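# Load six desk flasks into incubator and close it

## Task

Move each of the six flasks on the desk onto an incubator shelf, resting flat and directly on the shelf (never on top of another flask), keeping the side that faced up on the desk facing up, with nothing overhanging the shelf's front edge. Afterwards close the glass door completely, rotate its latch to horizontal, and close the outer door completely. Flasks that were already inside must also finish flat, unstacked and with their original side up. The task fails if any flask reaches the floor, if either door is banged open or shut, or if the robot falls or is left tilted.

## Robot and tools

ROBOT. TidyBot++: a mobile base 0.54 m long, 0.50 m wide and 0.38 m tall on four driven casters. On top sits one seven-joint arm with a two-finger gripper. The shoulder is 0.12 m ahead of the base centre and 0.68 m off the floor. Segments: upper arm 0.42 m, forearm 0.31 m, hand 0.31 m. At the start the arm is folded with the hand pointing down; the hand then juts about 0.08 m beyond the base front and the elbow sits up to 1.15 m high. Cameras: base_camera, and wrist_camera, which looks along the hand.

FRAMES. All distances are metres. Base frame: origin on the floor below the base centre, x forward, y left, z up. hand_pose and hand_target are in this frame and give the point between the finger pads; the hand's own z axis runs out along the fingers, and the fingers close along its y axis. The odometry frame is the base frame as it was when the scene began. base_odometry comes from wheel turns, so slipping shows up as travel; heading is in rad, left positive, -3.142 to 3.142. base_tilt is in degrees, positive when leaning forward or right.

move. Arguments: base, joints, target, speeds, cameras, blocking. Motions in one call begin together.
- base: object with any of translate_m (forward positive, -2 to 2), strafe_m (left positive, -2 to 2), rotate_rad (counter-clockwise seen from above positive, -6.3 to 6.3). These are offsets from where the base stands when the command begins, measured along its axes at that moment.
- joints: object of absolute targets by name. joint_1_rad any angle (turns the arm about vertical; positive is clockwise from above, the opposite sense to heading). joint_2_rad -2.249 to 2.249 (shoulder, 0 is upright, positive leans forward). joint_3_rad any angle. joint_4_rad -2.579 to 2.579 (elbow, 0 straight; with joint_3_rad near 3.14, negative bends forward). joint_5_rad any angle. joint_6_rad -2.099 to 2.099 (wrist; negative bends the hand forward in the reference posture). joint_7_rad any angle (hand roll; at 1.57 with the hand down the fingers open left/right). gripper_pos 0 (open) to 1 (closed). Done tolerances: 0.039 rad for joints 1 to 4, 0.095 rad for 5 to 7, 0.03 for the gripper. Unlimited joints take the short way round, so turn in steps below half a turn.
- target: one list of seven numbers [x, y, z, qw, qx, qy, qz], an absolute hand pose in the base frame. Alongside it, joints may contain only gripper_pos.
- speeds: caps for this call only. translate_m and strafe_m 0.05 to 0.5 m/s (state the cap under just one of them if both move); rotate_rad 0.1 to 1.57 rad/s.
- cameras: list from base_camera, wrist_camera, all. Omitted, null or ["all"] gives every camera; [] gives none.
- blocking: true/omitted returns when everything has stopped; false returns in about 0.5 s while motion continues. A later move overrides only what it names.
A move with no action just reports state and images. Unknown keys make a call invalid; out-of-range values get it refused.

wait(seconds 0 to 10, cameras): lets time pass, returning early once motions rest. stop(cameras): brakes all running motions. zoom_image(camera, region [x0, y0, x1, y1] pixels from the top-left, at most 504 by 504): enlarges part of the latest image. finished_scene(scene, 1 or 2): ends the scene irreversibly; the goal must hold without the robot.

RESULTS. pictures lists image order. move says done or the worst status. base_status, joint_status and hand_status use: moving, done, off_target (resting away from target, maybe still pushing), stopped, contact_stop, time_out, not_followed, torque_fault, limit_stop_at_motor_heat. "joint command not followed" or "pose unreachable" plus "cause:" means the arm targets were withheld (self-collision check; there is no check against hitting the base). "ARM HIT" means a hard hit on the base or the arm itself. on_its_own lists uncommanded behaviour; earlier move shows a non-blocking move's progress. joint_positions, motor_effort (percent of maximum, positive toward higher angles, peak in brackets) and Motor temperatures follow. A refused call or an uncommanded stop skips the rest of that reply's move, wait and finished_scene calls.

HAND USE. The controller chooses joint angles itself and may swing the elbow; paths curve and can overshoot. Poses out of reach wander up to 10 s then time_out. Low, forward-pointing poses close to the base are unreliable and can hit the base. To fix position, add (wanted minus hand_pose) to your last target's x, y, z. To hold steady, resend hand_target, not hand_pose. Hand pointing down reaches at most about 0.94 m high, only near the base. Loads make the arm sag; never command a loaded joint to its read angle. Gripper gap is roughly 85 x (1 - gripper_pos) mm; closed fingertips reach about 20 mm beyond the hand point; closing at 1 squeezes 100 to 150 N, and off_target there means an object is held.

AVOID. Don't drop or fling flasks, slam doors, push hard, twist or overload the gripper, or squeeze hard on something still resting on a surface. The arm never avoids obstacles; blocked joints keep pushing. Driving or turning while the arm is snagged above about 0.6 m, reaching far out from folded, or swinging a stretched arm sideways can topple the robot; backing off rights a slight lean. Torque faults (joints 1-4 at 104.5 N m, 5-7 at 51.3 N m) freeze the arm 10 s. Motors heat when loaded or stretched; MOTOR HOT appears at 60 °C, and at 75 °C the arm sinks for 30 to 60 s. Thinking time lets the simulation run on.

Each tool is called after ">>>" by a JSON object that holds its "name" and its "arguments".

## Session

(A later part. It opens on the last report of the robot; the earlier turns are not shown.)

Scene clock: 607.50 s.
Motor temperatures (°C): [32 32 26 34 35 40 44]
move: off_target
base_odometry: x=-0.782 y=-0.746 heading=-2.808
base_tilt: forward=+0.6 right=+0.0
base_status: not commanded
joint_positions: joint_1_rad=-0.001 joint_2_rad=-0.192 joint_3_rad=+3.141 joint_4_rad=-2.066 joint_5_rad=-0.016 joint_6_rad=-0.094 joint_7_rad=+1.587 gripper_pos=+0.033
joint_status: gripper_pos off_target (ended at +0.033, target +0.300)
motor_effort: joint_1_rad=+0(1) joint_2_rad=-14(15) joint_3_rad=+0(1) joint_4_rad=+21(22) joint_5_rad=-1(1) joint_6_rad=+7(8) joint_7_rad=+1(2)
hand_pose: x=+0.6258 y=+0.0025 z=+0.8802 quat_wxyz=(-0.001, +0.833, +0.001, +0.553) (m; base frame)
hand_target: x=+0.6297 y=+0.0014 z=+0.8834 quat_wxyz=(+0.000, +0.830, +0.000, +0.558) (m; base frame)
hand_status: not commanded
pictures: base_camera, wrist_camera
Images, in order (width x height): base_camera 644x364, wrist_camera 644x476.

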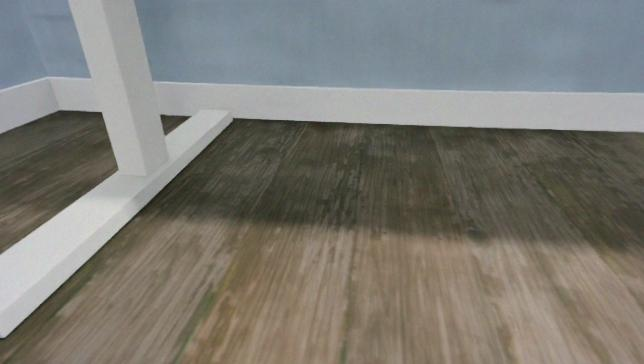

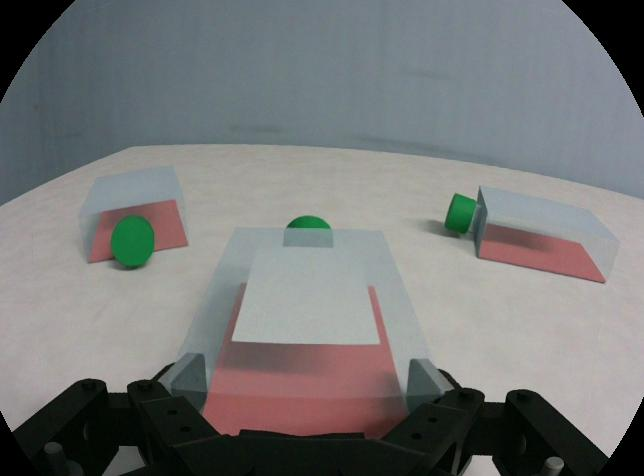

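>>> {"name": "move", "arguments": {"joints": {"joint_2_rad": -0.215, "joint_4_rad": -1.866, "joint_6_rad": -0.306}}}

Scene clock: 613.07 s.
Motor temperatures (°C): [32 32 26 34 35 40 44]
move: done
base_odometry: x=-0.782 y=-0.746 heading=-2.808
base_tilt: forward=+0.6 right=+0.0
base_status: not commanded
joint_positions: joint_1_rad=-0.001 joint_2_rad=-0.211 joint_3_rad=+3.141 joint_4_rad=-1.888 joint_5_rad=-0.016 joint_6_rad=-0.254 joint_7_rad=+1.587 gripper_pos=+0.033
joint_status: all done
motor_effort: joint_1_rad=+0(1) joint_2_rad=-16(18) joint_3_rad=+0(1) joint_4_rad=+23(23) joint_5_rad=-1(1) joint_6_rad=+8(9) joint_7_rad=+1(2)
hand_pose: x=+0.6348 y=+0.0033 z=+0.9504 quat_wxyz=(-0.002, +0.822, +0.002, +0.569) (m; base frame)
hand_target: x=+0.6309 y=+0.0014 z=+0.9504 quat_wxyz=(+0.000, +0.830, +0.000, +0.558) (m; base frame)
hand_status: not commanded
pictures: base_camera, wrist_camera
Images, in order (width x height): base_camera 644x364, wrist_camera 644x476.

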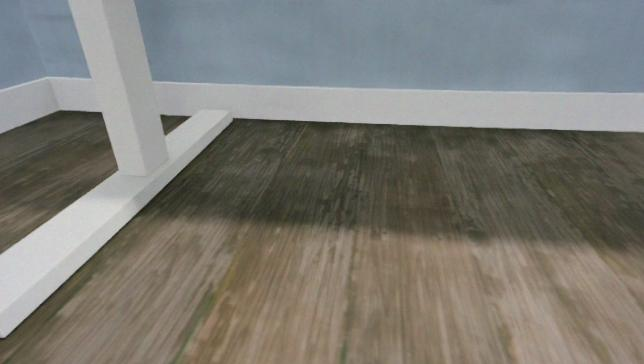

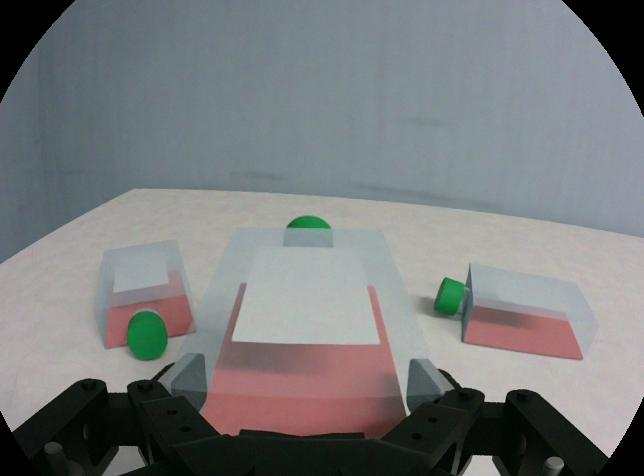

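>>> {"name": "move", "arguments": {"base": {"translate_m": -0.5}, "speeds": {"translate_m": 0.3}, "cameras": []}}

>>> {"name": "move", "arguments": {"base": {"rotate_rad": -1.712}, "speeds": {"rotate_rad": 0.8}, "cameras": []}}

>>> {"name": "move", "arguments": {"base": {"translate_m": 0.95, "strafe_m": -1.013}, "speeds": {"translate_m": 0.4}}}

Scene clock: 631.57 s.
Motor temperatures (°C): [32 32 26 35 35 40 44]
move: done
base_odometry: x=-0.309 y=-0.582 heading=-2.808
base_tilt: forward=+0.5 right=+0.0
base_status: done
joint_positions: joint_1_rad=-0.001 joint_2_rad=-0.218 joint_3_rad=+3.141 joint_4_rad=-1.886 joint_5_rad=-0.016 joint_6_rad=-0.259 joint_7_rad=+1.587 gripper_pos=+0.033
joint_status: not commanded
motor_effort: joint_1_rad=+0(2) joint_2_rad=-15(19) joint_3_rad=+0(2) joint_4_rad=+23(23) joint_5_rad=-1(1) joint_6_rad=+8(9) joint_7_rad=+1(2)
hand_pose: x=+0.6326 y=+0.0032 z=+0.9532 quat_wxyz=(-0.002, +0.821, +0.002, +0.570) (m; base frame)
hand_target: x=+0.6309 y=+0.0014 z=+0.9504 quat_wxyz=(+0.000, +0.830, +0.000, +0.558) (m; base frame)
hand_status: not commanded
pictures: none
No camera images: "cameras" was empty.

Scene clock: 634.50 s.
Motor temperatures (°C): [32 32 26 35 35 40 44]
move: done
base_odometry: x=-0.309 y=-0.582 heading=+1.764
base_tilt: forward=+0.6 right=+0.0
base_status: done
joint_positions: joint_1_rad=+0.000 joint_2_rad=-0.218 joint_3_rad=+3.141 joint_4_rad=-1.886 joint_5_rad=-0.016 joint_6_rad=-0.259 joint_7_rad=+1.587 gripper_pos=+0.033
joint_status: not commanded
motor_effort: joint_1_rad=+0(3) joint_2_rad=-16(17) joint_3_rad=+0(3) joint_4_rad=+23(23) joint_5_rad=-1(2) joint_6_rad=+9(9) joint_7_rad=+1(2)
hand_pose: x=+0.6326 y=+0.0029 z=+0.9532 quat_wxyz=(-0.001, +0.821, +0.002, +0.570) (m; base frame)
hand_target: x=+0.6309 y=+0.0014 z=+0.9504 quat_wxyz=(+0.000, +0.830, +0.000, +0.558) (m; base frame)
hand_status: not commanded
pictures: none
No camera images: "cameras" was empty.

Scene clock: 639.07 s.
Motor temperatures (°C): [32 32 26 35 35 40 44]
move: done
base_odometry: x=+0.503 y=+0.545 heading=+1.763
base_tilt: forward=+0.6 right=+0.0
base_status: done
joint_positions: joint_1_rad=+0.000 joint_2_rad=-0.215 joint_3_rad=+3.141 joint_4_rad=-1.886 joint_5_rad=-0.016 joint_6_rad=-0.260 joint_7_rad=+1.587 gripper_pos=+0.033
joint_status: not commanded
motor_effort: joint_1_rad=+0(2) joint_2_rad=-16(18) joint_3_rad=+0(3) joint_4_rad=+23(23) joint_5_rad=-1(1) joint_6_rad=+8(9) joint_7_rad=+1(2)
hand_pose: x=+0.6333 y=+0.0030 z=+0.9517 quat_wxyz=(-0.002, +0.822, +0.002, +0.569) (m; base frame)
hand_target: x=+0.6309 y=+0.0014 z=+0.9504 quat_wxyz=(+0.000, +0.830, +0.000, +0.558) (m; base frame)
hand_status: not commanded
pictures: base_camera, wrist_camera
Images, in order (width x height): base_camera 644x364, wrist_camera 644x476.

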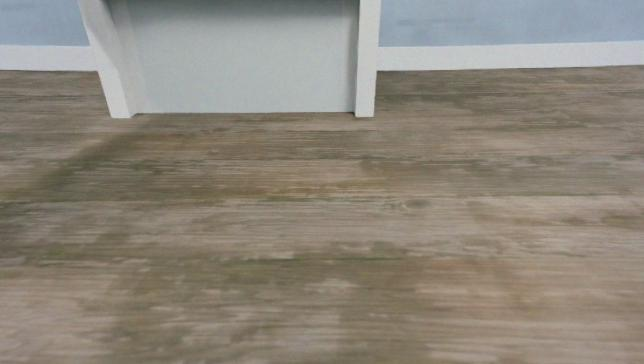

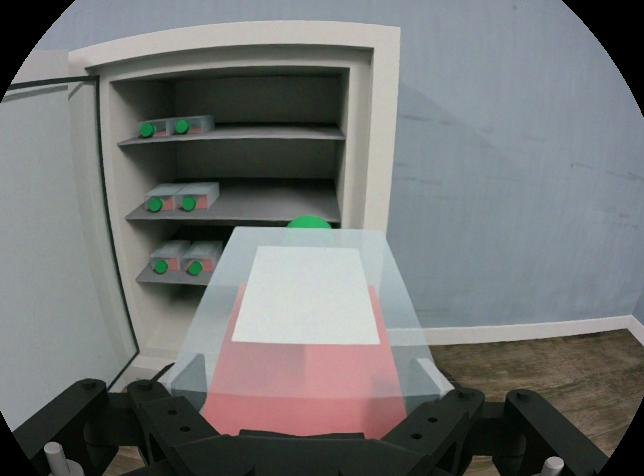

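>>> {"name": "move", "arguments": {"joints": {"joint_2_rad": -0.176, "joint_4_rad": -2.084, "joint_6_rad": -0.05}, "base": {"translate_m": 0.42}, "speeds": {"translate_m": 0.3}}}

>>> {"name": "zoom_image", "arguments": {"camera": "wrist_camera", "region": [150, 80, 470, 400]}}

Scene clock: 646.07 s.
Motor temperatures (°C): [32 32 26 35 35 40 44]
move: done
base_odometry: x=+0.423 y=+0.957 heading=+1.763
base_tilt: forward=+0.6 right=+0.0
base_status: done
joint_positions: joint_1_rad=+0.000 joint_2_rad=-0.176 joint_3_rad=+3.141 joint_4_rad=-2.088 joint_5_rad=-0.016 joint_6_rad=-0.093 joint_7_rad=+1.587 gripper_pos=+0.033
joint_status: all done
motor_effort: joint_1_rad=+0(1) joint_2_rad=-16(18) joint_3_rad=+0(1) joint_4_rad=+22(23) joint_5_rad=-1(1) joint_6_rad=+8(10) joint_7_rad=+1(2)
hand_pose: x=+0.6240 y=+0.0021 z=+0.8595 quat_wxyz=(-0.001, +0.843, +0.001, +0.538) (m; base frame)
hand_target: x=+0.6302 y=+0.0014 z=+0.8745 quat_wxyz=(+0.000, +0.830, +0.000, +0.558) (m; base frame)
hand_status: not commanded
pictures: base_camera, wrist_camera
Images, in order (width x height): base_camera 644x364, wrist_camera 644x476.

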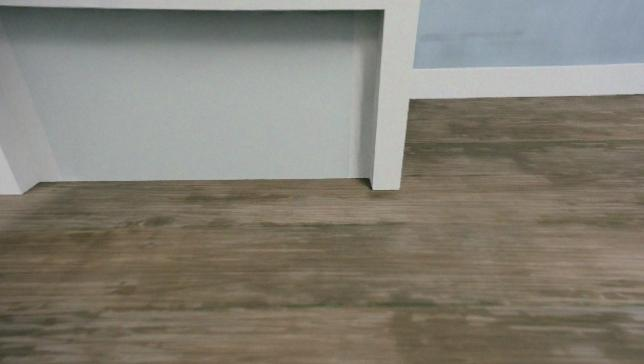

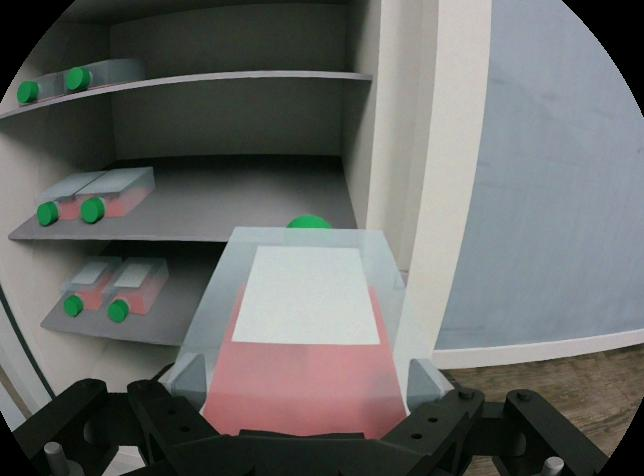

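Scaled by 1.575.

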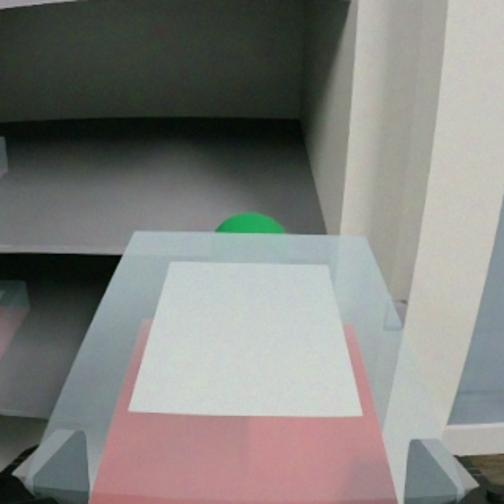

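>>> {"name": "move", "arguments": {"base": {"strafe_m": 0.037}, "joints": {"joint_6_rad": -0.02}, "cameras": []}}

>>> {"name": "move", "arguments": {"base": {"translate_m": 0.2}, "speeds": {"translate_m": 0.15}}}

Scene clock: 657.27 s.
Motor temperatures (°C): [32 31 26 35 35 40 44]
move: done
base_odometry: x=+0.386 y=+0.951 heading=+1.763
base_tilt: forward=+0.6 right=+0.0
base_status: done
joint_positions: joint_1_rad=-0.001 joint_2_rad=-0.176 joint_3_rad=+3.141 joint_4_rad=-2.089 joint_5_rad=-0.016 joint_6_rad=-0.058 joint_7_rad=+1.587 gripper_pos=+0.033
joint_status: all done
motor_effort: joint_1_rad=+0(2) joint_2_rad=-16(17) joint_3_rad=+0(2) joint_4_rad=+22(23) joint_5_rad=-1(1) joint_6_rad=+8(9) joint_7_rad=+2(2)
hand_pose: x=+0.6283 y=+0.0023 z=+0.8693 quat_wxyz=(-0.001, +0.834, +0.001, +0.552) (m; base frame)
hand_target: x=+0.6336 y=+0.0014 z=+0.8832 quat_wxyz=(+0.000, +0.821, +0.000, +0.570) (m; base frame)
hand_status: not commanded
pictures: none
No camera images: "cameras" was empty.

Scene clock: 659.27 s.
Motor temperatures (°C): [32 31 26 35 35 40 44]
move: done
base_odometry: x=+0.348 y=+1.147 heading=+1.763
base_tilt: forward=+0.6 right=+0.0
base_status: done
joint_positions: joint_1_rad=-0.001 joint_2_rad=-0.175 joint_3_rad=+3.141 joint_4_rad=-2.089 joint_5_rad=-0.016 joint_6_rad=-0.058 joint_7_rad=+1.587 gripper_pos=+0.033
joint_status: not commanded
motor_effort: joint_1_rad=+0(1) joint_2_rad=-16(19) joint_3_rad=+0(1) joint_4_rad=+22(22) joint_5_rad=-1(1) joint_6_rad=+8(9) joint_7_rad=+1(2)
hand_pose: x=+0.6283 y=+0.0023 z=+0.8690 quat_wxyz=(-0.001, +0.834, +0.001, +0.552) (m; base frame)
hand_target: x=+0.6336 y=+0.0014 z=+0.8832 quat_wxyz=(+0.000, +0.821, +0.000, +0.570) (m; base frame)
hand_status: not commanded
pictures: base_camera, wrist_camera
Images, in order (width x height): base_camera 644x364, wrist_camera 644x476.

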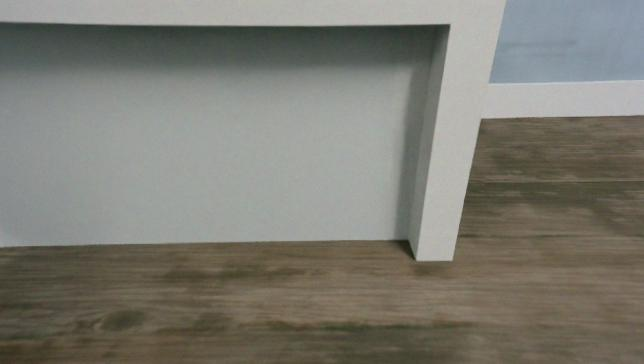

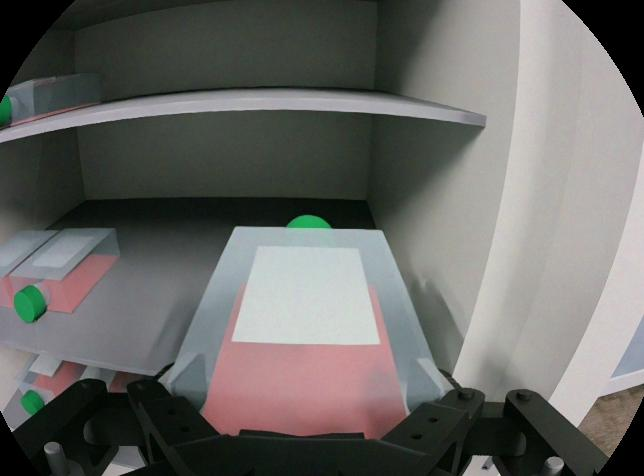

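>>> {"name": "move", "arguments": {"base": {"strafe_m": 0.012, "translate_m": 0.18}, "speeds": {"translate_m": 0.12}}}

Scene clock: 665.73 s.
Motor temperatures (°C): [32 31 26 35 35 40 44]
move: done
base_odometry: x=+0.302 y=+1.321 heading=+1.763
base_tilt: forward=+0.5 right=+0.1
base_status: done
joint_positions: joint_1_rad=-0.001 joint_2_rad=-0.181 joint_3_rad=+3.141 joint_4_rad=-2.090 joint_5_rad=-0.016 joint_6_rad=-0.057 joint_7_rad=+1.587 gripper_pos=+0.033
joint_status: not commanded
motor_effort: joint_1_rad=+1(1) joint_2_rad=-15(18) joint_3_rad=+0(2) joint_4_rad=+22(23) joint_5_rad=-1(1) joint_6_rad=+8(9) joint_7_rad=+1(2)
hand_pose: x=+0.6270 y=+0.0023 z=+0.8714 quat_wxyz=(-0.001, +0.832, +0.001, +0.554) (m; base frame)
hand_target: x=+0.6336 y=+0.0014 z=+0.8832 quat_wxyz=(+0.000, +0.821, +0.000, +0.570) (m; base frame)
hand_status: not commanded
pictures: base_camera, wrist_camera
Images, in order (width x height): base_camera 644x364, wrist_camera 644x476.

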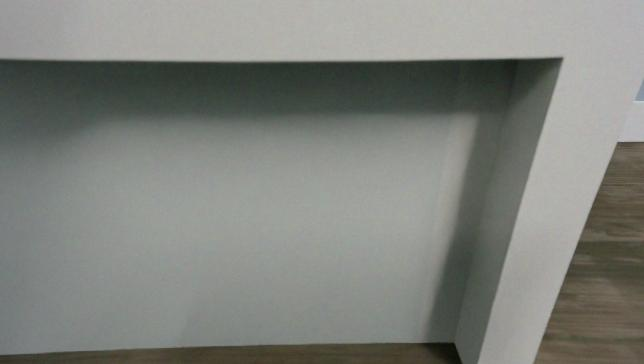

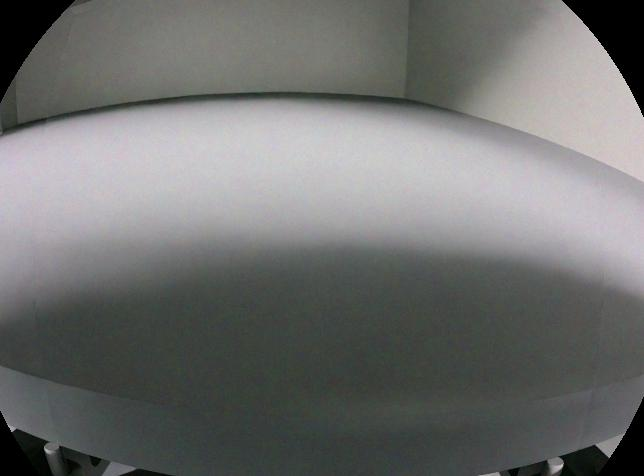

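>>> {"name": "move", "arguments": {"base": {"translate_m": -0.06}, "speeds": {"translate_m": 0.1}, "cameras": []}}

>>> {"name": "move", "arguments": {"joints": {"joint_2_rad": -0.134, "joint_4_rad": -2.185, "joint_6_rad": 0.12}}}

Scene clock: 673.97 s.
Motor temperatures (°C): [32 31 26 34 35 41 44]
move: done
base_odometry: x=+0.313 y=+1.263 heading=+1.763
base_tilt: forward=+0.5 right=+0.0
base_status: done
joint_positions: joint_1_rad=-0.001 joint_2_rad=-0.179 joint_3_rad=+3.141 joint_4_rad=-2.091 joint_5_rad=-0.016 joint_6_rad=-0.057 joint_7_rad=+1.587 gripper_pos=+0.033
joint_status: not commanded
motor_effort: joint_1_rad=+0(1) joint_2_rad=-15(18) joint_3_rad=+0(1) joint_4_rad=+21(22) joint_5_rad=-1(1) joint_6_rad=+8(9) joint_7_rad=+1(2)
hand_pose: x=+0.6273 y=+0.0023 z=+0.8703 quat_wxyz=(-0.001, +0.833, +0.001, +0.554) (m; base frame)
hand_target: x=+0.6336 y=+0.0014 z=+0.8832 quat_wxyz=(+0.000, +0.821, +0.000, +0.570) (m; base frame)
hand_status: not commanded
pictures: none
No camera images: "cameras" was empty.

Scene clock: 675.20 s.
Motor temperatures (°C): [32 31 26 34 35 41 44]
move: done
base_odometry: x=+0.313 y=+1.263 heading=+1.763
base_tilt: forward=+0.6 right=+0.0
base_status: not commanded
joint_positions: joint_1_rad=-0.001 joint_2_rad=-0.140 joint_3_rad=+3.141 joint_4_rad=-2.190 joint_5_rad=-0.016 joint_6_rad=+0.074 joint_7_rad=+1.587 gripper_pos=+0.033
joint_status: all done
motor_effort: joint_1_rad=+0(1) joint_2_rad=-17(18) joint_3_rad=-1(1) joint_4_rad=+21(23) joint_5_rad=-1(1) joint_6_rad=+9(9) joint_7_rad=+1(2)
hand_pose: x=+0.6255 y=+0.0016 z=+0.8308 quat_wxyz=(+0.000, +0.835, +0.000, +0.550) (m; base frame)
hand_target: x=+0.6329 y=+0.0014 z=+0.8438 quat_wxyz=(+0.000, +0.822, +0.000, +0.569) (m; base frame)
hand_status: not commanded
pictures: base_camera, wrist_camera
Images, in order (width x height): base_camera 644x364, wrist_camera 644x476.

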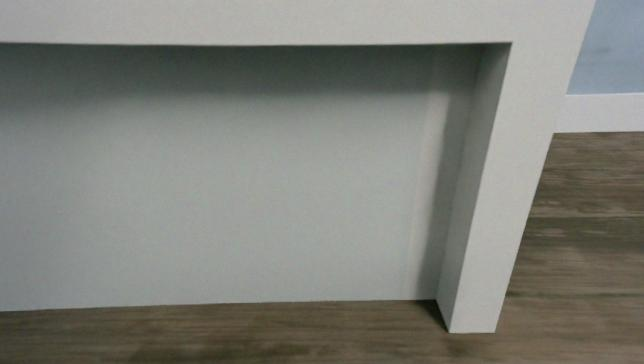

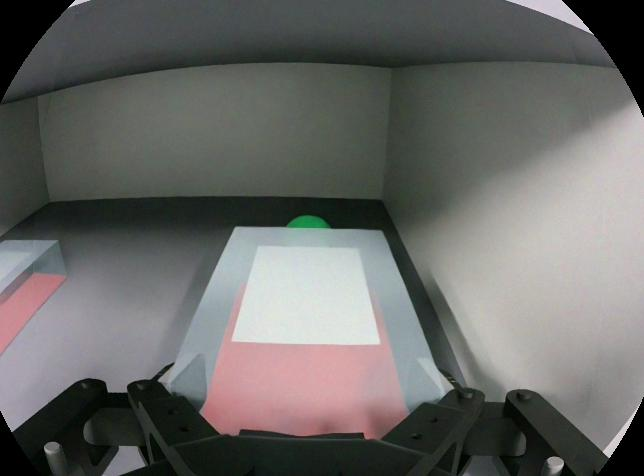

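>>> {"name": "move", "arguments": {"base": {"translate_m": 0.085}, "speeds": {"translate_m": 0.1}}}

>>> {"name": "move", "arguments": {"joints": {"joint_2_rad": -0.125, "joint_4_rad": -2.207, "joint_6_rad": 0.16}}}

Scene clock: 680.03 s.
Motor temperatures (°C): [32 31 26 34 35 41 44]
move: done
base_odometry: x=+0.296 y=+1.346 heading=+1.763
base_tilt: forward=+0.6 right=+0.0
base_status: done
joint_positions: joint_1_rad=-0.001 joint_2_rad=-0.136 joint_3_rad=+3.141 joint_4_rad=-2.190 joint_5_rad=-0.016 joint_6_rad=+0.077 joint_7_rad=+1.587 gripper_pos=+0.033
joint_status: not commanded
motor_effort: joint_1_rad=+0(1) joint_2_rad=-17(18) joint_3_rad=-1(1) joint_4_rad=+21(21) joint_5_rad=-1(1) joint_6_rad=+8(9) joint_7_rad=+1(2)
hand_pose: x=+0.6263 y=+0.0016 z=+0.8294 quat_wxyz=(+0.000, +0.835, +0.000, +0.550) (m; base frame)
hand_target: x=+0.6329 y=+0.0014 z=+0.8438 quat_wxyz=(+0.000, +0.822, +0.000, +0.569) (m; base frame)
hand_status: not commanded
pictures: base_camera, wrist_camera
Images, in order (width x height): base_camera 644x364, wrist_camera 644x476.

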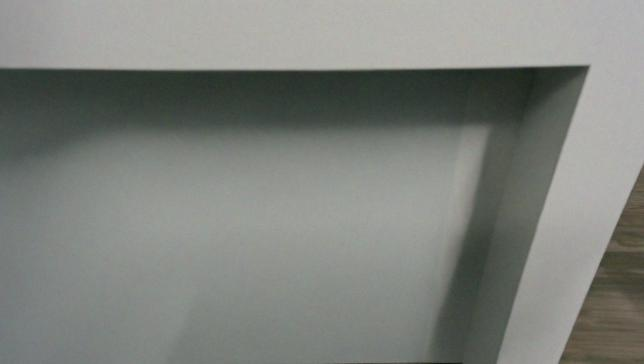

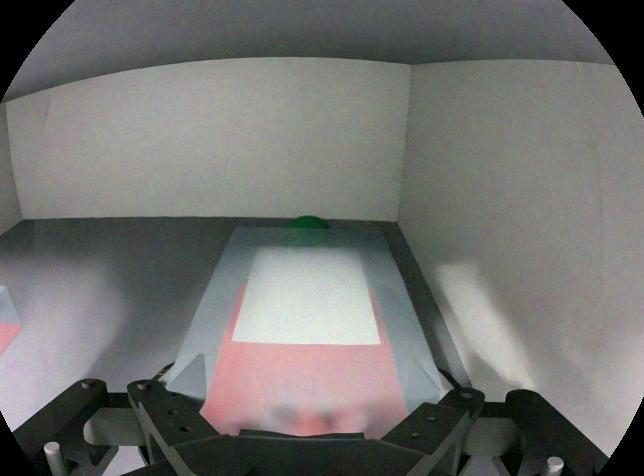

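Scene clock: 680.63 s.
Motor temperatures (°C): [32 31 26 34 35 41 44]
move: done
base_odometry: x=+0.296 y=+1.346 heading=+1.763
base_tilt: forward=+0.6 right=+0.0
base_status: not commanded
joint_positions: joint_1_rad=-0.001 joint_2_rad=-0.134 joint_3_rad=+3.141 joint_4_rad=-2.210 joint_5_rad=-0.016 joint_6_rad=+0.120 joint_7_rad=+1.587 gripper_pos=+0.033
joint_status: all done
motor_effort: joint_1_rad=+0(1) joint_2_rad=-17(17) joint_3_rad=+0(1) joint_4_rad=+20(22) joint_5_rad=-1(1) joint_6_rad=+8(9) joint_7_rad=+1(1)
hand_pose: x=+0.6265 y=+0.0014 z=+0.8298 quat_wxyz=(+0.001, +0.829, +0.000, +0.559) (m; base frame)
hand_target: x=+0.6330 y=+0.0014 z=+0.8384 quat_wxyz=(+0.000, +0.820, +0.000, +0.573) (m; base frame)
hand_status: not commanded
pictures: base_camera, wrist_camera
Images, in order (width x height): base_camera 644x364, wrist_camera 644x476.

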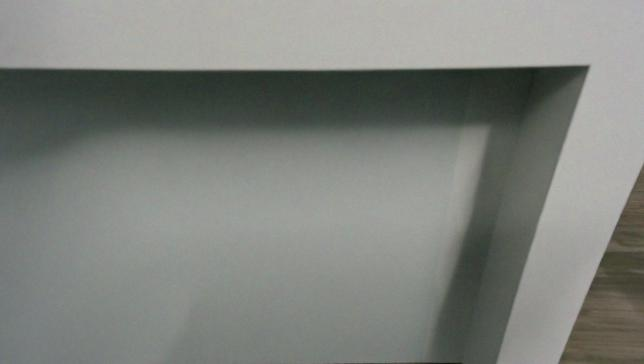

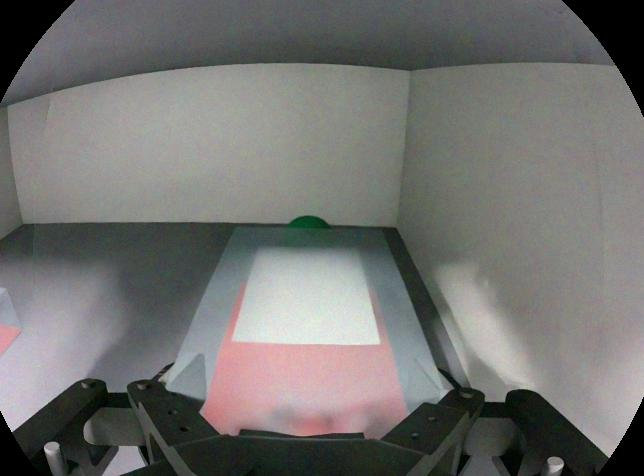

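>>> {"name": "move", "arguments": {"joints": {"joint_2_rad": -0.118, "joint_4_rad": -2.228, "joint_6_rad": 0.163}, "cameras": []}}

>>> {"name": "move", "arguments": {"joints": {"joint_2_rad": -0.107, "joint_4_rad": -2.255, "joint_6_rad": 0.2}}}

Scene clock: 684.77 s.
Motor temperatures (°C): [32 31 26 34 35 41 44]
move: done
base_odometry: x=+0.296 y=+1.346 heading=+1.763
base_tilt: forward=+0.6 right=+0.0
base_status: not commanded
joint_positions: joint_1_rad=-0.001 joint_2_rad=-0.129 joint_3_rad=+3.141 joint_4_rad=-2.230 joint_5_rad=-0.016 joint_6_rad=+0.123 joint_7_rad=+1.587 gripper_pos=+0.033
joint_status: all done
motor_effort: joint_1_rad=+1(1) joint_2_rad=-17(18) joint_3_rad=+0(1) joint_4_rad=+20(21) joint_5_rad=-1(1) joint_6_rad=+8(9) joint_7_rad=+1(2)
hand_pose: x=+0.6218 y=+0.0014 z=+0.8163 quat_wxyz=(+0.001, +0.836, +0.000, +0.549) (m; base frame)
hand_target: x=+0.6287 y=+0.0014 z=+0.8239 quat_wxyz=(+0.000, +0.827, +0.000, +0.562) (m; base frame)
hand_status: not commanded
pictures: none
No camera images: "cameras" was empty.

Scene clock: 685.47 s.
Motor temperatures (°C): [32 31 26 34 35 41 44]
move: done
base_odometry: x=+0.296 y=+1.346 heading=+1.763
base_tilt: forward=+0.5 right=+0.0
base_status: not commanded
joint_positions: joint_1_rad=-0.001 joint_2_rad=-0.118 joint_3_rad=+3.141 joint_4_rad=-2.257 joint_5_rad=-0.016 joint_6_rad=+0.161 joint_7_rad=+1.587 gripper_pos=+0.033
joint_status: all done
motor_effort: joint_1_rad=+1(1) joint_2_rad=-16(18) joint_3_rad=+0(1) joint_4_rad=+20(21) joint_5_rad=-1(1) joint_6_rad=+8(9) joint_7_rad=+2(2)
hand_pose: x=+0.6203 y=+0.0012 z=+0.8068 quat_wxyz=(+0.001, +0.836, +0.000, +0.549) (m; base frame)
hand_target: x=+0.6269 y=+0.0014 z=+0.8140 quat_wxyz=(+0.000, +0.827, +0.000, +0.562) (m; base frame)
hand_status: not commanded
pictures: base_camera, wrist_camera
Images, in order (width x height): base_camera 644x364, wrist_camera 644x476.

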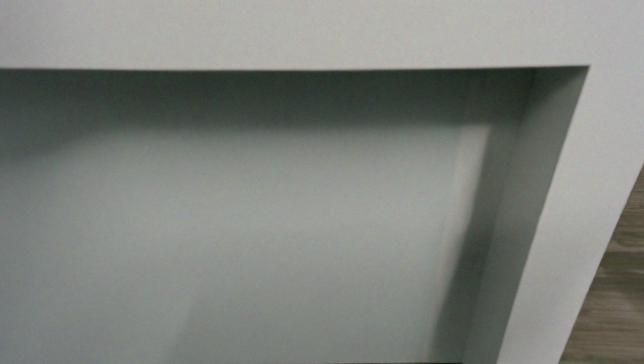

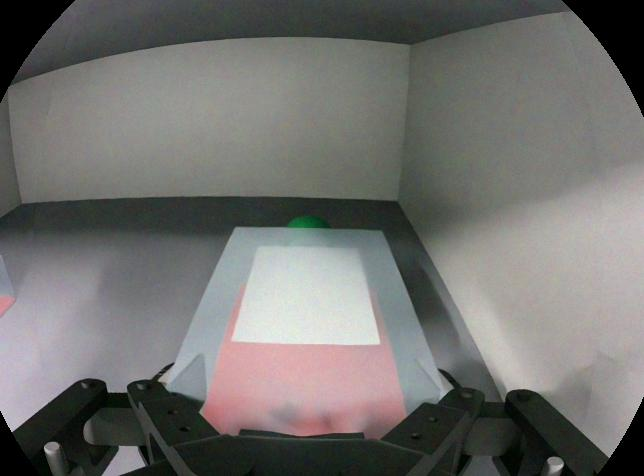

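>>> {"name": "move", "arguments": {"joints": {"joint_2_rad": -0.097, "joint_4_rad": -2.279, "joint_6_rad": 0.234}, "cameras": []}}

>>> {"name": "move", "arguments": {"joints": {"joint_2_rad": -0.087, "joint_4_rad": -2.302, "joint_6_rad": 0.267}}}

Scene clock: 689.47 s.
Motor temperatures (°C): [32 31 26 34 35 41 44]
move: done
base_odometry: x=+0.296 y=+1.346 heading=+1.763
base_tilt: forward=+0.6 right=+0.0
base_status: not commanded
joint_positions: joint_1_rad=-0.001 joint_2_rad=-0.108 joint_3_rad=+3.141 joint_4_rad=-2.281 joint_5_rad=-0.016 joint_6_rad=+0.195 joint_7_rad=+1.587 gripper_pos=+0.033
joint_status: all done
motor_effort: joint_1_rad=+1(1) joint_2_rad=-17(18) joint_3_rad=+0(1) joint_4_rad=+19(20) joint_5_rad=-1(1) joint_6_rad=+8(9) joint_7_rad=+1(2)
hand_pose: x=+0.6187 y=+0.0010 z=+0.7989 quat_wxyz=(+0.001, +0.835, +0.000, +0.550) (m; base frame)
hand_target: x=+0.6251 y=+0.0014 z=+0.8055 quat_wxyz=(+0.000, +0.827, +0.000, +0.562) (m; base frame)
hand_status: not commanded
pictures: none
No camera images: "cameras" was empty.

Scene clock: 690.10 s.
Motor temperatures (°C): [32 31 26 34 35 41 44]
move: done
base_odometry: x=+0.296 y=+1.346 heading=+1.763
base_tilt: forward=+0.5 right=+0.0
base_status: not commanded
joint_positions: joint_1_rad=-0.001 joint_2_rad=-0.100 joint_3_rad=+3.141 joint_4_rad=-2.302 joint_5_rad=-0.016 joint_6_rad=+0.229 joint_7_rad=+1.587 gripper_pos=+0.033
joint_status: all done
motor_effort: joint_1_rad=+0(1) joint_2_rad=-16(18) joint_3_rad=+0(1) joint_4_rad=+18(21) joint_5_rad=-1(1) joint_6_rad=+7(9) joint_7_rad=+2(2)
hand_pose: x=+0.6171 y=+0.0008 z=+0.7927 quat_wxyz=(+0.001, +0.834, +0.000, +0.551) (m; base frame)
hand_target: x=+0.6232 y=+0.0014 z=+0.7975 quat_wxyz=(+0.000, +0.827, +0.000, +0.562) (m; base frame)
hand_status: not commanded
pictures: base_camera, wrist_camera
Images, in order (width x height): base_camera 644x364, wrist_camera 644x476.

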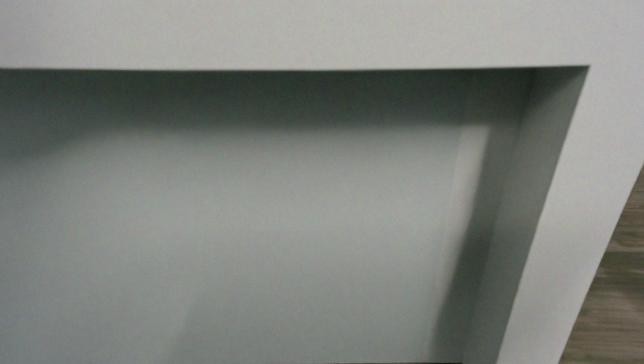

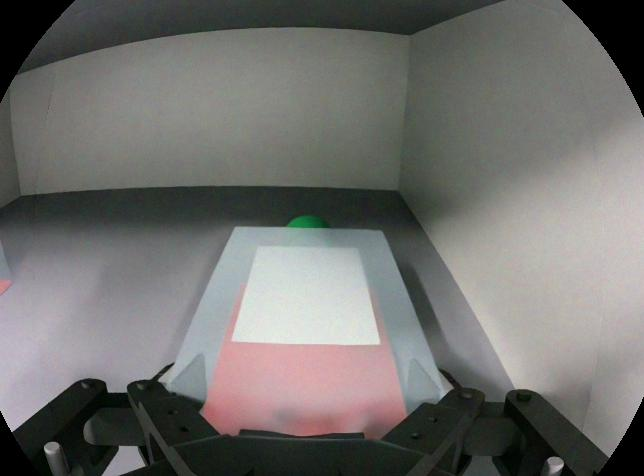

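>>> {"name": "move", "arguments": {"joints": {"joint_2_rad": -0.077, "joint_4_rad": -2.325, "joint_6_rad": 0.3}, "cameras": []}}

>>> {"name": "move", "arguments": {"joints": {"joint_2_rad": -0.067, "joint_4_rad": -2.348, "joint_6_rad": 0.333}}}

Scene clock: 693.70 s.
Motor temperatures (°C): [32 31 26 34 34 41 44]
move: done
base_odometry: x=+0.296 y=+1.346 heading=+1.763
base_tilt: forward=+0.5 right=+0.0
base_status: not commanded
joint_positions: joint_1_rad=-0.001 joint_2_rad=-0.096 joint_3_rad=+3.141 joint_4_rad=-2.319 joint_5_rad=-0.016 joint_6_rad=+0.266 joint_7_rad=+1.587 gripper_pos=+0.033
joint_status: all done
motor_effort: joint_1_rad=+0(1) joint_2_rad=-15(17) joint_3_rad=+0(1) joint_4_rad=+18(19) joint_5_rad=-1(1) joint_6_rad=+8(8) joint_7_rad=+2(2)
hand_pose: x=+0.6169 y=+0.0006 z=+0.7926 quat_wxyz=(+0.002, +0.830, +0.000, +0.558) (m; base frame)
hand_target: x=+0.6210 y=+0.0014 z=+0.7897 quat_wxyz=(+0.000, +0.827, +0.000, +0.562) (m; base frame)
hand_status: not commanded
pictures: none
No camera images: "cameras" was empty.

Scene clock: 694.30 s.
Motor temperatures (°C): [32 31 26 34 34 41 44]
move: done
base_odometry: x=+0.296 y=+1.346 heading=+1.763
base_tilt: forward=+0.6 right=+0.0
base_status: not commanded
joint_positions: joint_1_rad=-0.001 joint_2_rad=-0.092 joint_3_rad=+3.141 joint_4_rad=-2.336 joint_5_rad=-0.016 joint_6_rad=+0.305 joint_7_rad=+1.587 gripper_pos=+0.033
joint_status: all done
motor_effort: joint_1_rad=+1(1) joint_2_rad=-14(15) joint_3_rad=+1(2) joint_4_rad=+17(18) joint_5_rad=-1(1) joint_6_rad=+6(7) joint_7_rad=+2(2)
hand_pose: x=+0.6167 y=+0.0005 z=+0.7930 quat_wxyz=(+0.002, +0.824, +0.000, +0.566) (m; base frame)
hand_target: x=+0.6186 y=+0.0014 z=+0.7820 quat_wxyz=(+0.000, +0.827, +0.000, +0.562) (m; base frame)
hand_status: not commanded
pictures: base_camera, wrist_camera
Images, in order (width x height): base_camera 644x364, wrist_camera 644x476.

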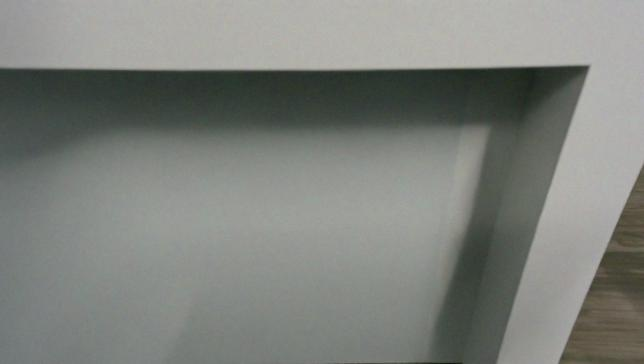

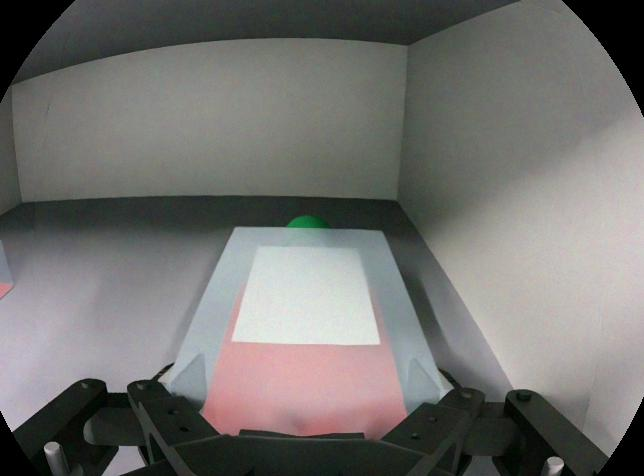

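>>> {"name": "move", "arguments": {"joints": {"joint_2_rad": -0.080, "joint_4_rad": -2.322, "joint_6_rad": 0.32}, "cameras": []}}

>>> {"name": "move", "arguments": {"joints": {"gripper_pos": 0.0}}}

>>> {"name": "move", "arguments": {"base": {"translate_m": -0.1}, "speeds": {"translate_m": 0.06}}}

Scene clock: 698.67 s.
Motor temperatures (°C): [32 31 26 34 34 41 44]
move: done
base_odometry: x=+0.296 y=+1.346 heading=+1.763
base_tilt: forward=+0.6 right=+0.1
base_status: not commanded
joint_positions: joint_1_rad=-0.001 joint_2_rad=-0.090 joint_3_rad=+3.141 joint_4_rad=-2.333 joint_5_rad=-0.016 joint_6_rad=+0.305 joint_7_rad=+1.587 gripper_pos=+0.033
joint_status: all done
motor_effort: joint_1_rad=+0(1) joint_2_rad=-16(17) joint_3_rad=-1(1) joint_4_rad=+18(19) joint_5_rad=-1(1) joint_6_rad=+7(9) joint_7_rad=+1(2)
hand_pose: x=+0.6177 y=+0.0005 z=+0.7933 quat_wxyz=(+0.002, +0.824, +0.000, +0.566) (m; base frame)
hand_target: x=+0.6238 y=+0.0014 z=+0.7986 quat_wxyz=(+0.000, +0.820, +0.000, +0.573) (m; base frame)
hand_status: not commanded
pictures: none
No camera images: "cameras" was empty.

Scene clock: 699.37 s.
Motor temperatures (°C): [32 31 26 34 34 41 44]
move: done
base_odometry: x=+0.296 y=+1.346 heading=+1.763
base_tilt: forward=+0.5 right=+0.0
base_status: not commanded
joint_positions: joint_1_rad=-0.001 joint_2_rad=-0.090 joint_3_rad=+3.141 joint_4_rad=-2.333 joint_5_rad=-0.016 joint_6_rad=+0.305 joint_7_rad=+1.587 gripper_pos=+0.000
joint_status: all done
motor_effort: joint_1_rad=+0(1) joint_2_rad=-16(16) joint_3_rad=+0(1) joint_4_rad=+18(19) joint_5_rad=-1(1) joint_6_rad=+7(8) joint_7_rad=+1(2)
hand_pose: x=+0.6177 y=+0.0005 z=+0.7932 quat_wxyz=(+0.002, +0.824, +0.000, +0.566) (m; base frame)
hand_target: x=+0.6238 y=+0.0014 z=+0.7986 quat_wxyz=(+0.000, +0.820, +0.000, +0.573) (m; base frame)
hand_status: not commanded
pictures: base_camera, wrist_camera
Images, in order (width x height): base_camera 644x364, wrist_camera 644x476.

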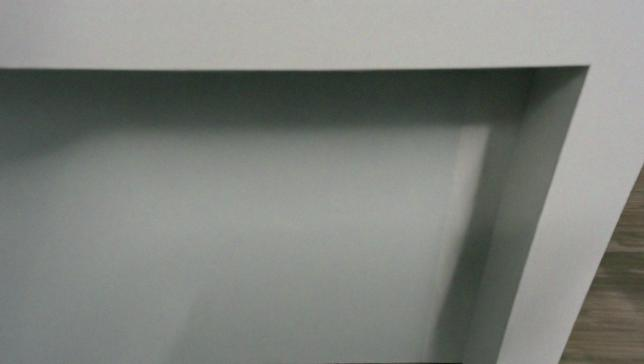

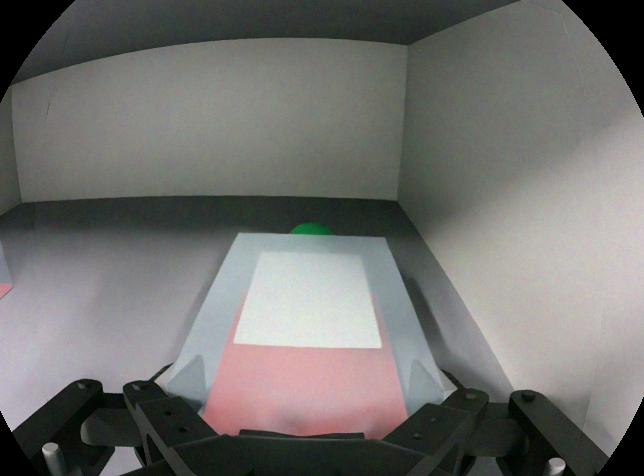

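Scene clock: 701.53 s.
Motor temperatures (°C): [32 31 26 34 34 41 44]
move: done
base_odometry: x=+0.315 y=+1.248 heading=+1.763
base_tilt: forward=+0.5 right=+0.0
base_status: done
joint_positions: joint_1_rad=-0.001 joint_2_rad=-0.088 joint_3_rad=+3.141 joint_4_rad=-2.333 joint_5_rad=-0.016 joint_6_rad=+0.305 joint_7_rad=+1.587 gripper_pos=+0.000
joint_status: not commanded
motor_effort: joint_1_rad=+0(1) joint_2_rad=-16(18) joint_3_rad=+0(1) joint_4_rad=+18(19) joint_5_rad=-1(1) joint_6_rad=+7(8) joint_7_rad=+1(2)
hand_pose: x=+0.6180 y=+0.0005 z=+0.7922 quat_wxyz=(+0.002, +0.825, +0.000, +0.565) (m; base frame)
hand_target: x=+0.6238 y=+0.0014 z=+0.7986 quat_wxyz=(+0.000, +0.820, +0.000, +0.573) (m; base frame)
hand_status: not commanded
pictures: base_camera, wrist_camera
Images, in order (width x height): base_camera 644x364, wrist_camera 644x476.

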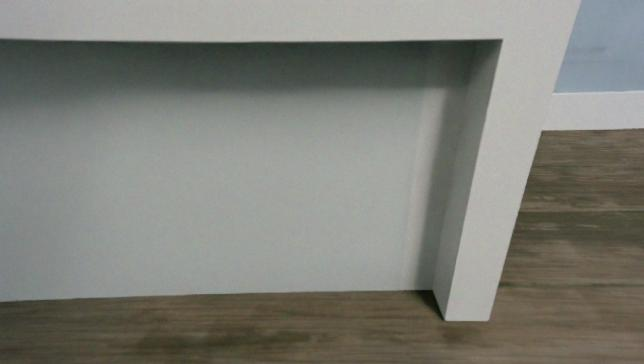

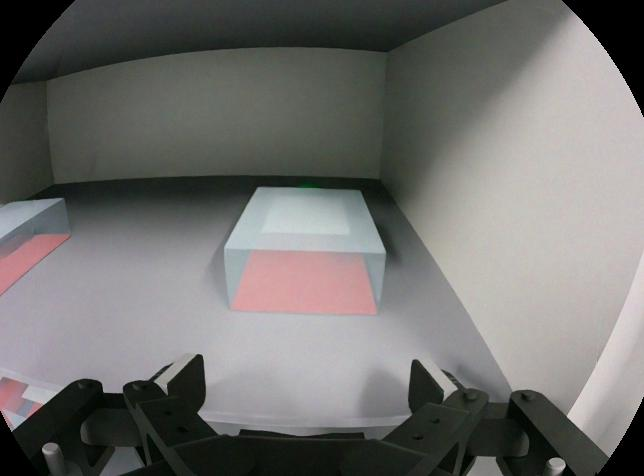

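>>> {"name": "move", "arguments": {"base": {"translate_m": -0.35}, "speeds": {"translate_m": 0.2}, "cameras": ["wrist_camera"]}}

>>> {"name": "move", "arguments": {"base": {"translate_m": -0.8}, "joints": {"joint_2_rad": -0.215, "joint_4_rad": -1.866, "joint_6_rad": -0.306}, "cameras": []}}

>>> {"name": "move", "arguments": {"base": {"rotate_rad": 0.921}, "cameras": ["wrist_camera"]}}

Scene clock: 719.17 s.
Motor temperatures (°C): [32 31 26 34 34 41 44]
move: done
base_odometry: x=+0.382 y=+0.904 heading=+1.763
base_tilt: forward=+0.6 right=+0.0
base_status: done
joint_positions: joint_1_rad=-0.001 joint_2_rad=-0.087 joint_3_rad=+3.141 joint_4_rad=-2.332 joint_5_rad=-0.016 joint_6_rad=+0.305 joint_7_rad=+1.587 gripper_pos=+0.000
joint_status: not commanded
motor_effort: joint_1_rad=+0(1) joint_2_rad=-16(18) joint_3_rad=+0(1) joint_4_rad=+18(19) joint_5_rad=-1(1) joint_6_rad=+8(8) joint_7_rad=+1(2)
hand_pose: x=+0.6183 y=+0.0005 z=+0.7924 quat_wxyz=(+0.002, +0.825, +0.000, +0.565) (m; base frame)
hand_target: x=+0.6238 y=+0.0014 z=+0.7986 quat_wxyz=(+0.000, +0.820, +0.000, +0.573) (m; base frame)
hand_status: not commanded
pictures: wrist_camera
Images, in order (width x height): wrist_camera 644x476.

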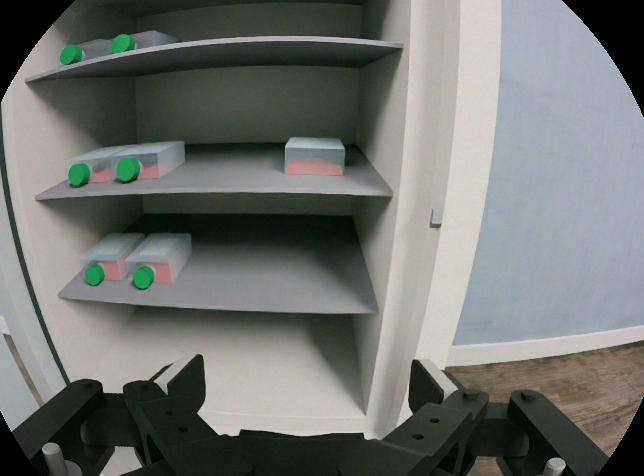

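Scene clock: 722.13 s.
Motor temperatures (°C): [32 31 26 34 34 41 44]
move: done
base_odometry: x=+0.535 y=+0.118 heading=+1.763
base_tilt: forward=+0.6 right=+0.0
base_status: done
joint_positions: joint_1_rad=-0.001 joint_2_rad=-0.221 joint_3_rad=+3.141 joint_4_rad=-1.886 joint_5_rad=-0.016 joint_6_rad=-0.253 joint_7_rad=+1.587 gripper_pos=+0.000
joint_status: all done
motor_effort: joint_1_rad=+0(1) joint_2_rad=-15(20) joint_3_rad=+0(1) joint_4_rad=+22(22) joint_5_rad=-1(1) joint_6_rad=+7(9) joint_7_rad=+1(2)
hand_pose: x=+0.6324 y=+0.0032 z=+0.9567 quat_wxyz=(-0.002, +0.819, +0.002, +0.574) (m; base frame)
hand_target: x=+0.6309 y=+0.0014 z=+0.9504 quat_wxyz=(+0.000, +0.830, +0.000, +0.558) (m; base frame)
hand_status: not commanded
pictures: none
No camera images: "cameras" was empty.

Scene clock: 724.00 s.
Motor temperatures (°C): [32 31 26 34 34 41 44]
move: done
base_odometry: x=+0.535 y=+0.118 heading=+2.684
base_tilt: forward=+0.6 right=+0.0
base_status: done
joint_positions: joint_1_rad=-0.004 joint_2_rad=-0.221 joint_3_rad=+3.141 joint_4_rad=-1.886 joint_5_rad=-0.016 joint_6_rad=-0.253 joint_7_rad=+1.587 gripper_pos=+0.000
joint_status: not commanded
motor_effort: joint_1_rad=+0(2) joint_2_rad=-15(17) joint_3_rad=+0(3) joint_4_rad=+22(22) joint_5_rad=-1(2) joint_6_rad=+8(8) joint_7_rad=+1(2)
hand_pose: x=+0.6324 y=+0.0050 z=+0.9568 quat_wxyz=(-0.003, +0.819, +0.004, +0.574) (m; base frame)
hand_target: x=+0.6309 y=+0.0014 z=+0.9504 quat_wxyz=(+0.000, +0.830, +0.000, +0.558) (m; base frame)
hand_status: not commanded
pictures: wrist_camera
Images, in order (width x height): wrist_camera 644x476.

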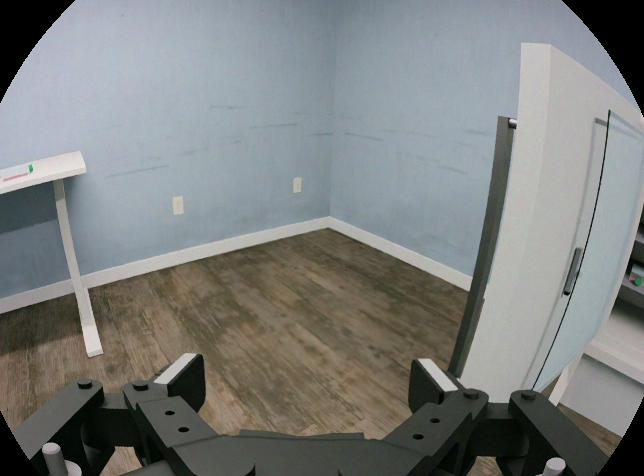

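>>> {"name": "move", "arguments": {"base": {"translate_m": 0.527, "strafe_m": 1.504}, "cameras": ["wrist_camera"]}}

Scene clock: 732.57 s.
Motor temperatures (°C): [32 31 26 34 34 40 44]
move: done
base_odometry: x=-0.603 y=-0.998 heading=+2.684
base_tilt: forward=+0.6 right=+0.0
base_status: done
joint_positions: joint_1_rad=-0.002 joint_2_rad=-0.221 joint_3_rad=+3.141 joint_4_rad=-1.886 joint_5_rad=-0.016 joint_6_rad=-0.253 joint_7_rad=+1.587 gripper_pos=+0.000
joint_status: not commanded
motor_effort: joint_1_rad=+0(2) joint_2_rad=-15(17) joint_3_rad=+0(3) joint_4_rad=+22(23) joint_5_rad=-1(1) joint_6_rad=+8(8) joint_7_rad=+1(2)
hand_pose: x=+0.6324 y=+0.0044 z=+0.9566 quat_wxyz=(-0.002, +0.819, +0.003, +0.574) (m; base frame)
hand_target: x=+0.6309 y=+0.0014 z=+0.9504 quat_wxyz=(+0.000, +0.830, +0.000, +0.558) (m; base frame)
hand_status: not commanded
pictures: wrist_camera
Images, in order (width x height): wrist_camera 644x476.

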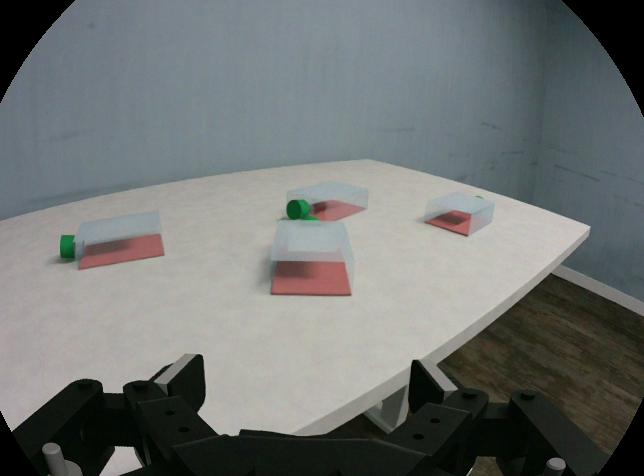

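>>> {"name": "move", "arguments": {"base": {"translate_m": 0.13}, "joints": {"joint_2_rad": -0.185, "joint_4_rad": -2.062, "joint_6_rad": -0.08}, "cameras": ["wrist_camera"]}}

Scene clock: 739.57 s.
Motor temperatures (°C): [32 30 26 34 34 40 44]
move: done
base_odometry: x=-0.719 y=-0.940 heading=+2.684
base_tilt: forward=+0.6 right=+0.0
base_status: done
joint_positions: joint_1_rad=-0.002 joint_2_rad=-0.188 joint_3_rad=+3.141 joint_4_rad=-2.053 joint_5_rad=-0.016 joint_6_rad=-0.116 joint_7_rad=+1.587 gripper_pos=+0.000
joint_status: all done
motor_effort: joint_1_rad=+0(1) joint_2_rad=-15(18) joint_3_rad=+0(1) joint_4_rad=+20(23) joint_5_rad=-1(1) joint_6_rad=+7(8) joint_7_rad=+1(2)
hand_pose: x=+0.6266 y=+0.0037 z=+0.8796 quat_wxyz=(-0.001, +0.836, +0.002, +0.548) (m; base frame)
hand_target: x=+0.6297 y=+0.0014 z=+0.8834 quat_wxyz=(+0.000, +0.830, +0.000, +0.558) (m; base frame)
hand_status: not commanded
pictures: wrist_camera
Images, in order (width x height): wrist_camera 644x476.

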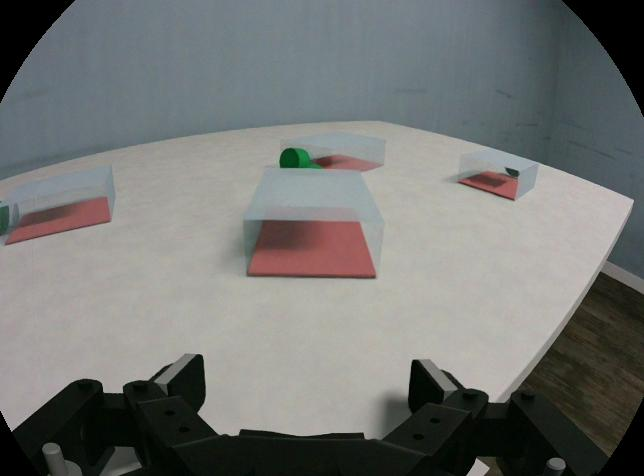

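>>> {"name": "move", "arguments": {"base": {"translate_m": 0.055, "strafe_m": -0.003, "rotate_rad": -0.01}, "speeds": {"translate_m": 0.1}, "cameras": ["wrist_camera"]}}

Scene clock: 743.63 s.
Motor temperatures (°C): [32 30 26 34 34 40 44]
move: done
base_odometry: x=-0.768 y=-0.913 heading=+2.674
base_tilt: forward=+0.5 right=+0.0
base_status: done
joint_positions: joint_1_rad=-0.002 joint_2_rad=-0.191 joint_3_rad=+3.141 joint_4_rad=-2.058 joint_5_rad=-0.016 joint_6_rad=-0.113 joint_7_rad=+1.587 gripper_pos=+0.000
joint_status: not commanded
motor_effort: joint_1_rad=+0(2) joint_2_rad=-14(16) joint_3_rad=+0(3) joint_4_rad=+20(21) joint_5_rad=-1(1) joint_6_rad=+7(8) joint_7_rad=+1(2)
hand_pose: x=+0.6255 y=+0.0034 z=+0.8796 quat_wxyz=(-0.001, +0.836, +0.002, +0.549) (m; base frame)
hand_target: x=+0.6297 y=+0.0014 z=+0.8834 quat_wxyz=(+0.000, +0.830, +0.000, +0.558) (m; base frame)
hand_status: not commanded
pictures: wrist_camera
Images, in order (width x height): wrist_camera 644x476.

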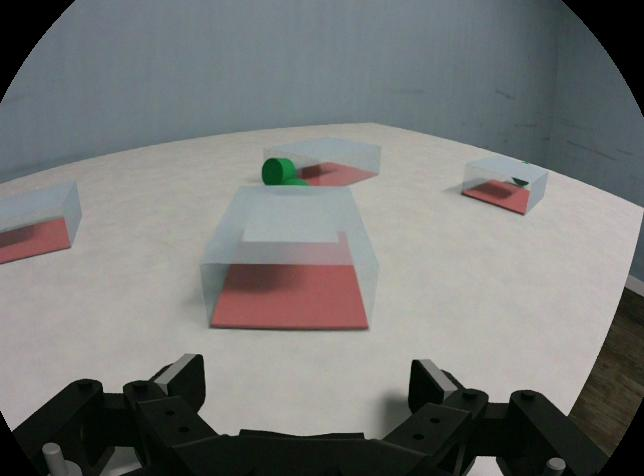

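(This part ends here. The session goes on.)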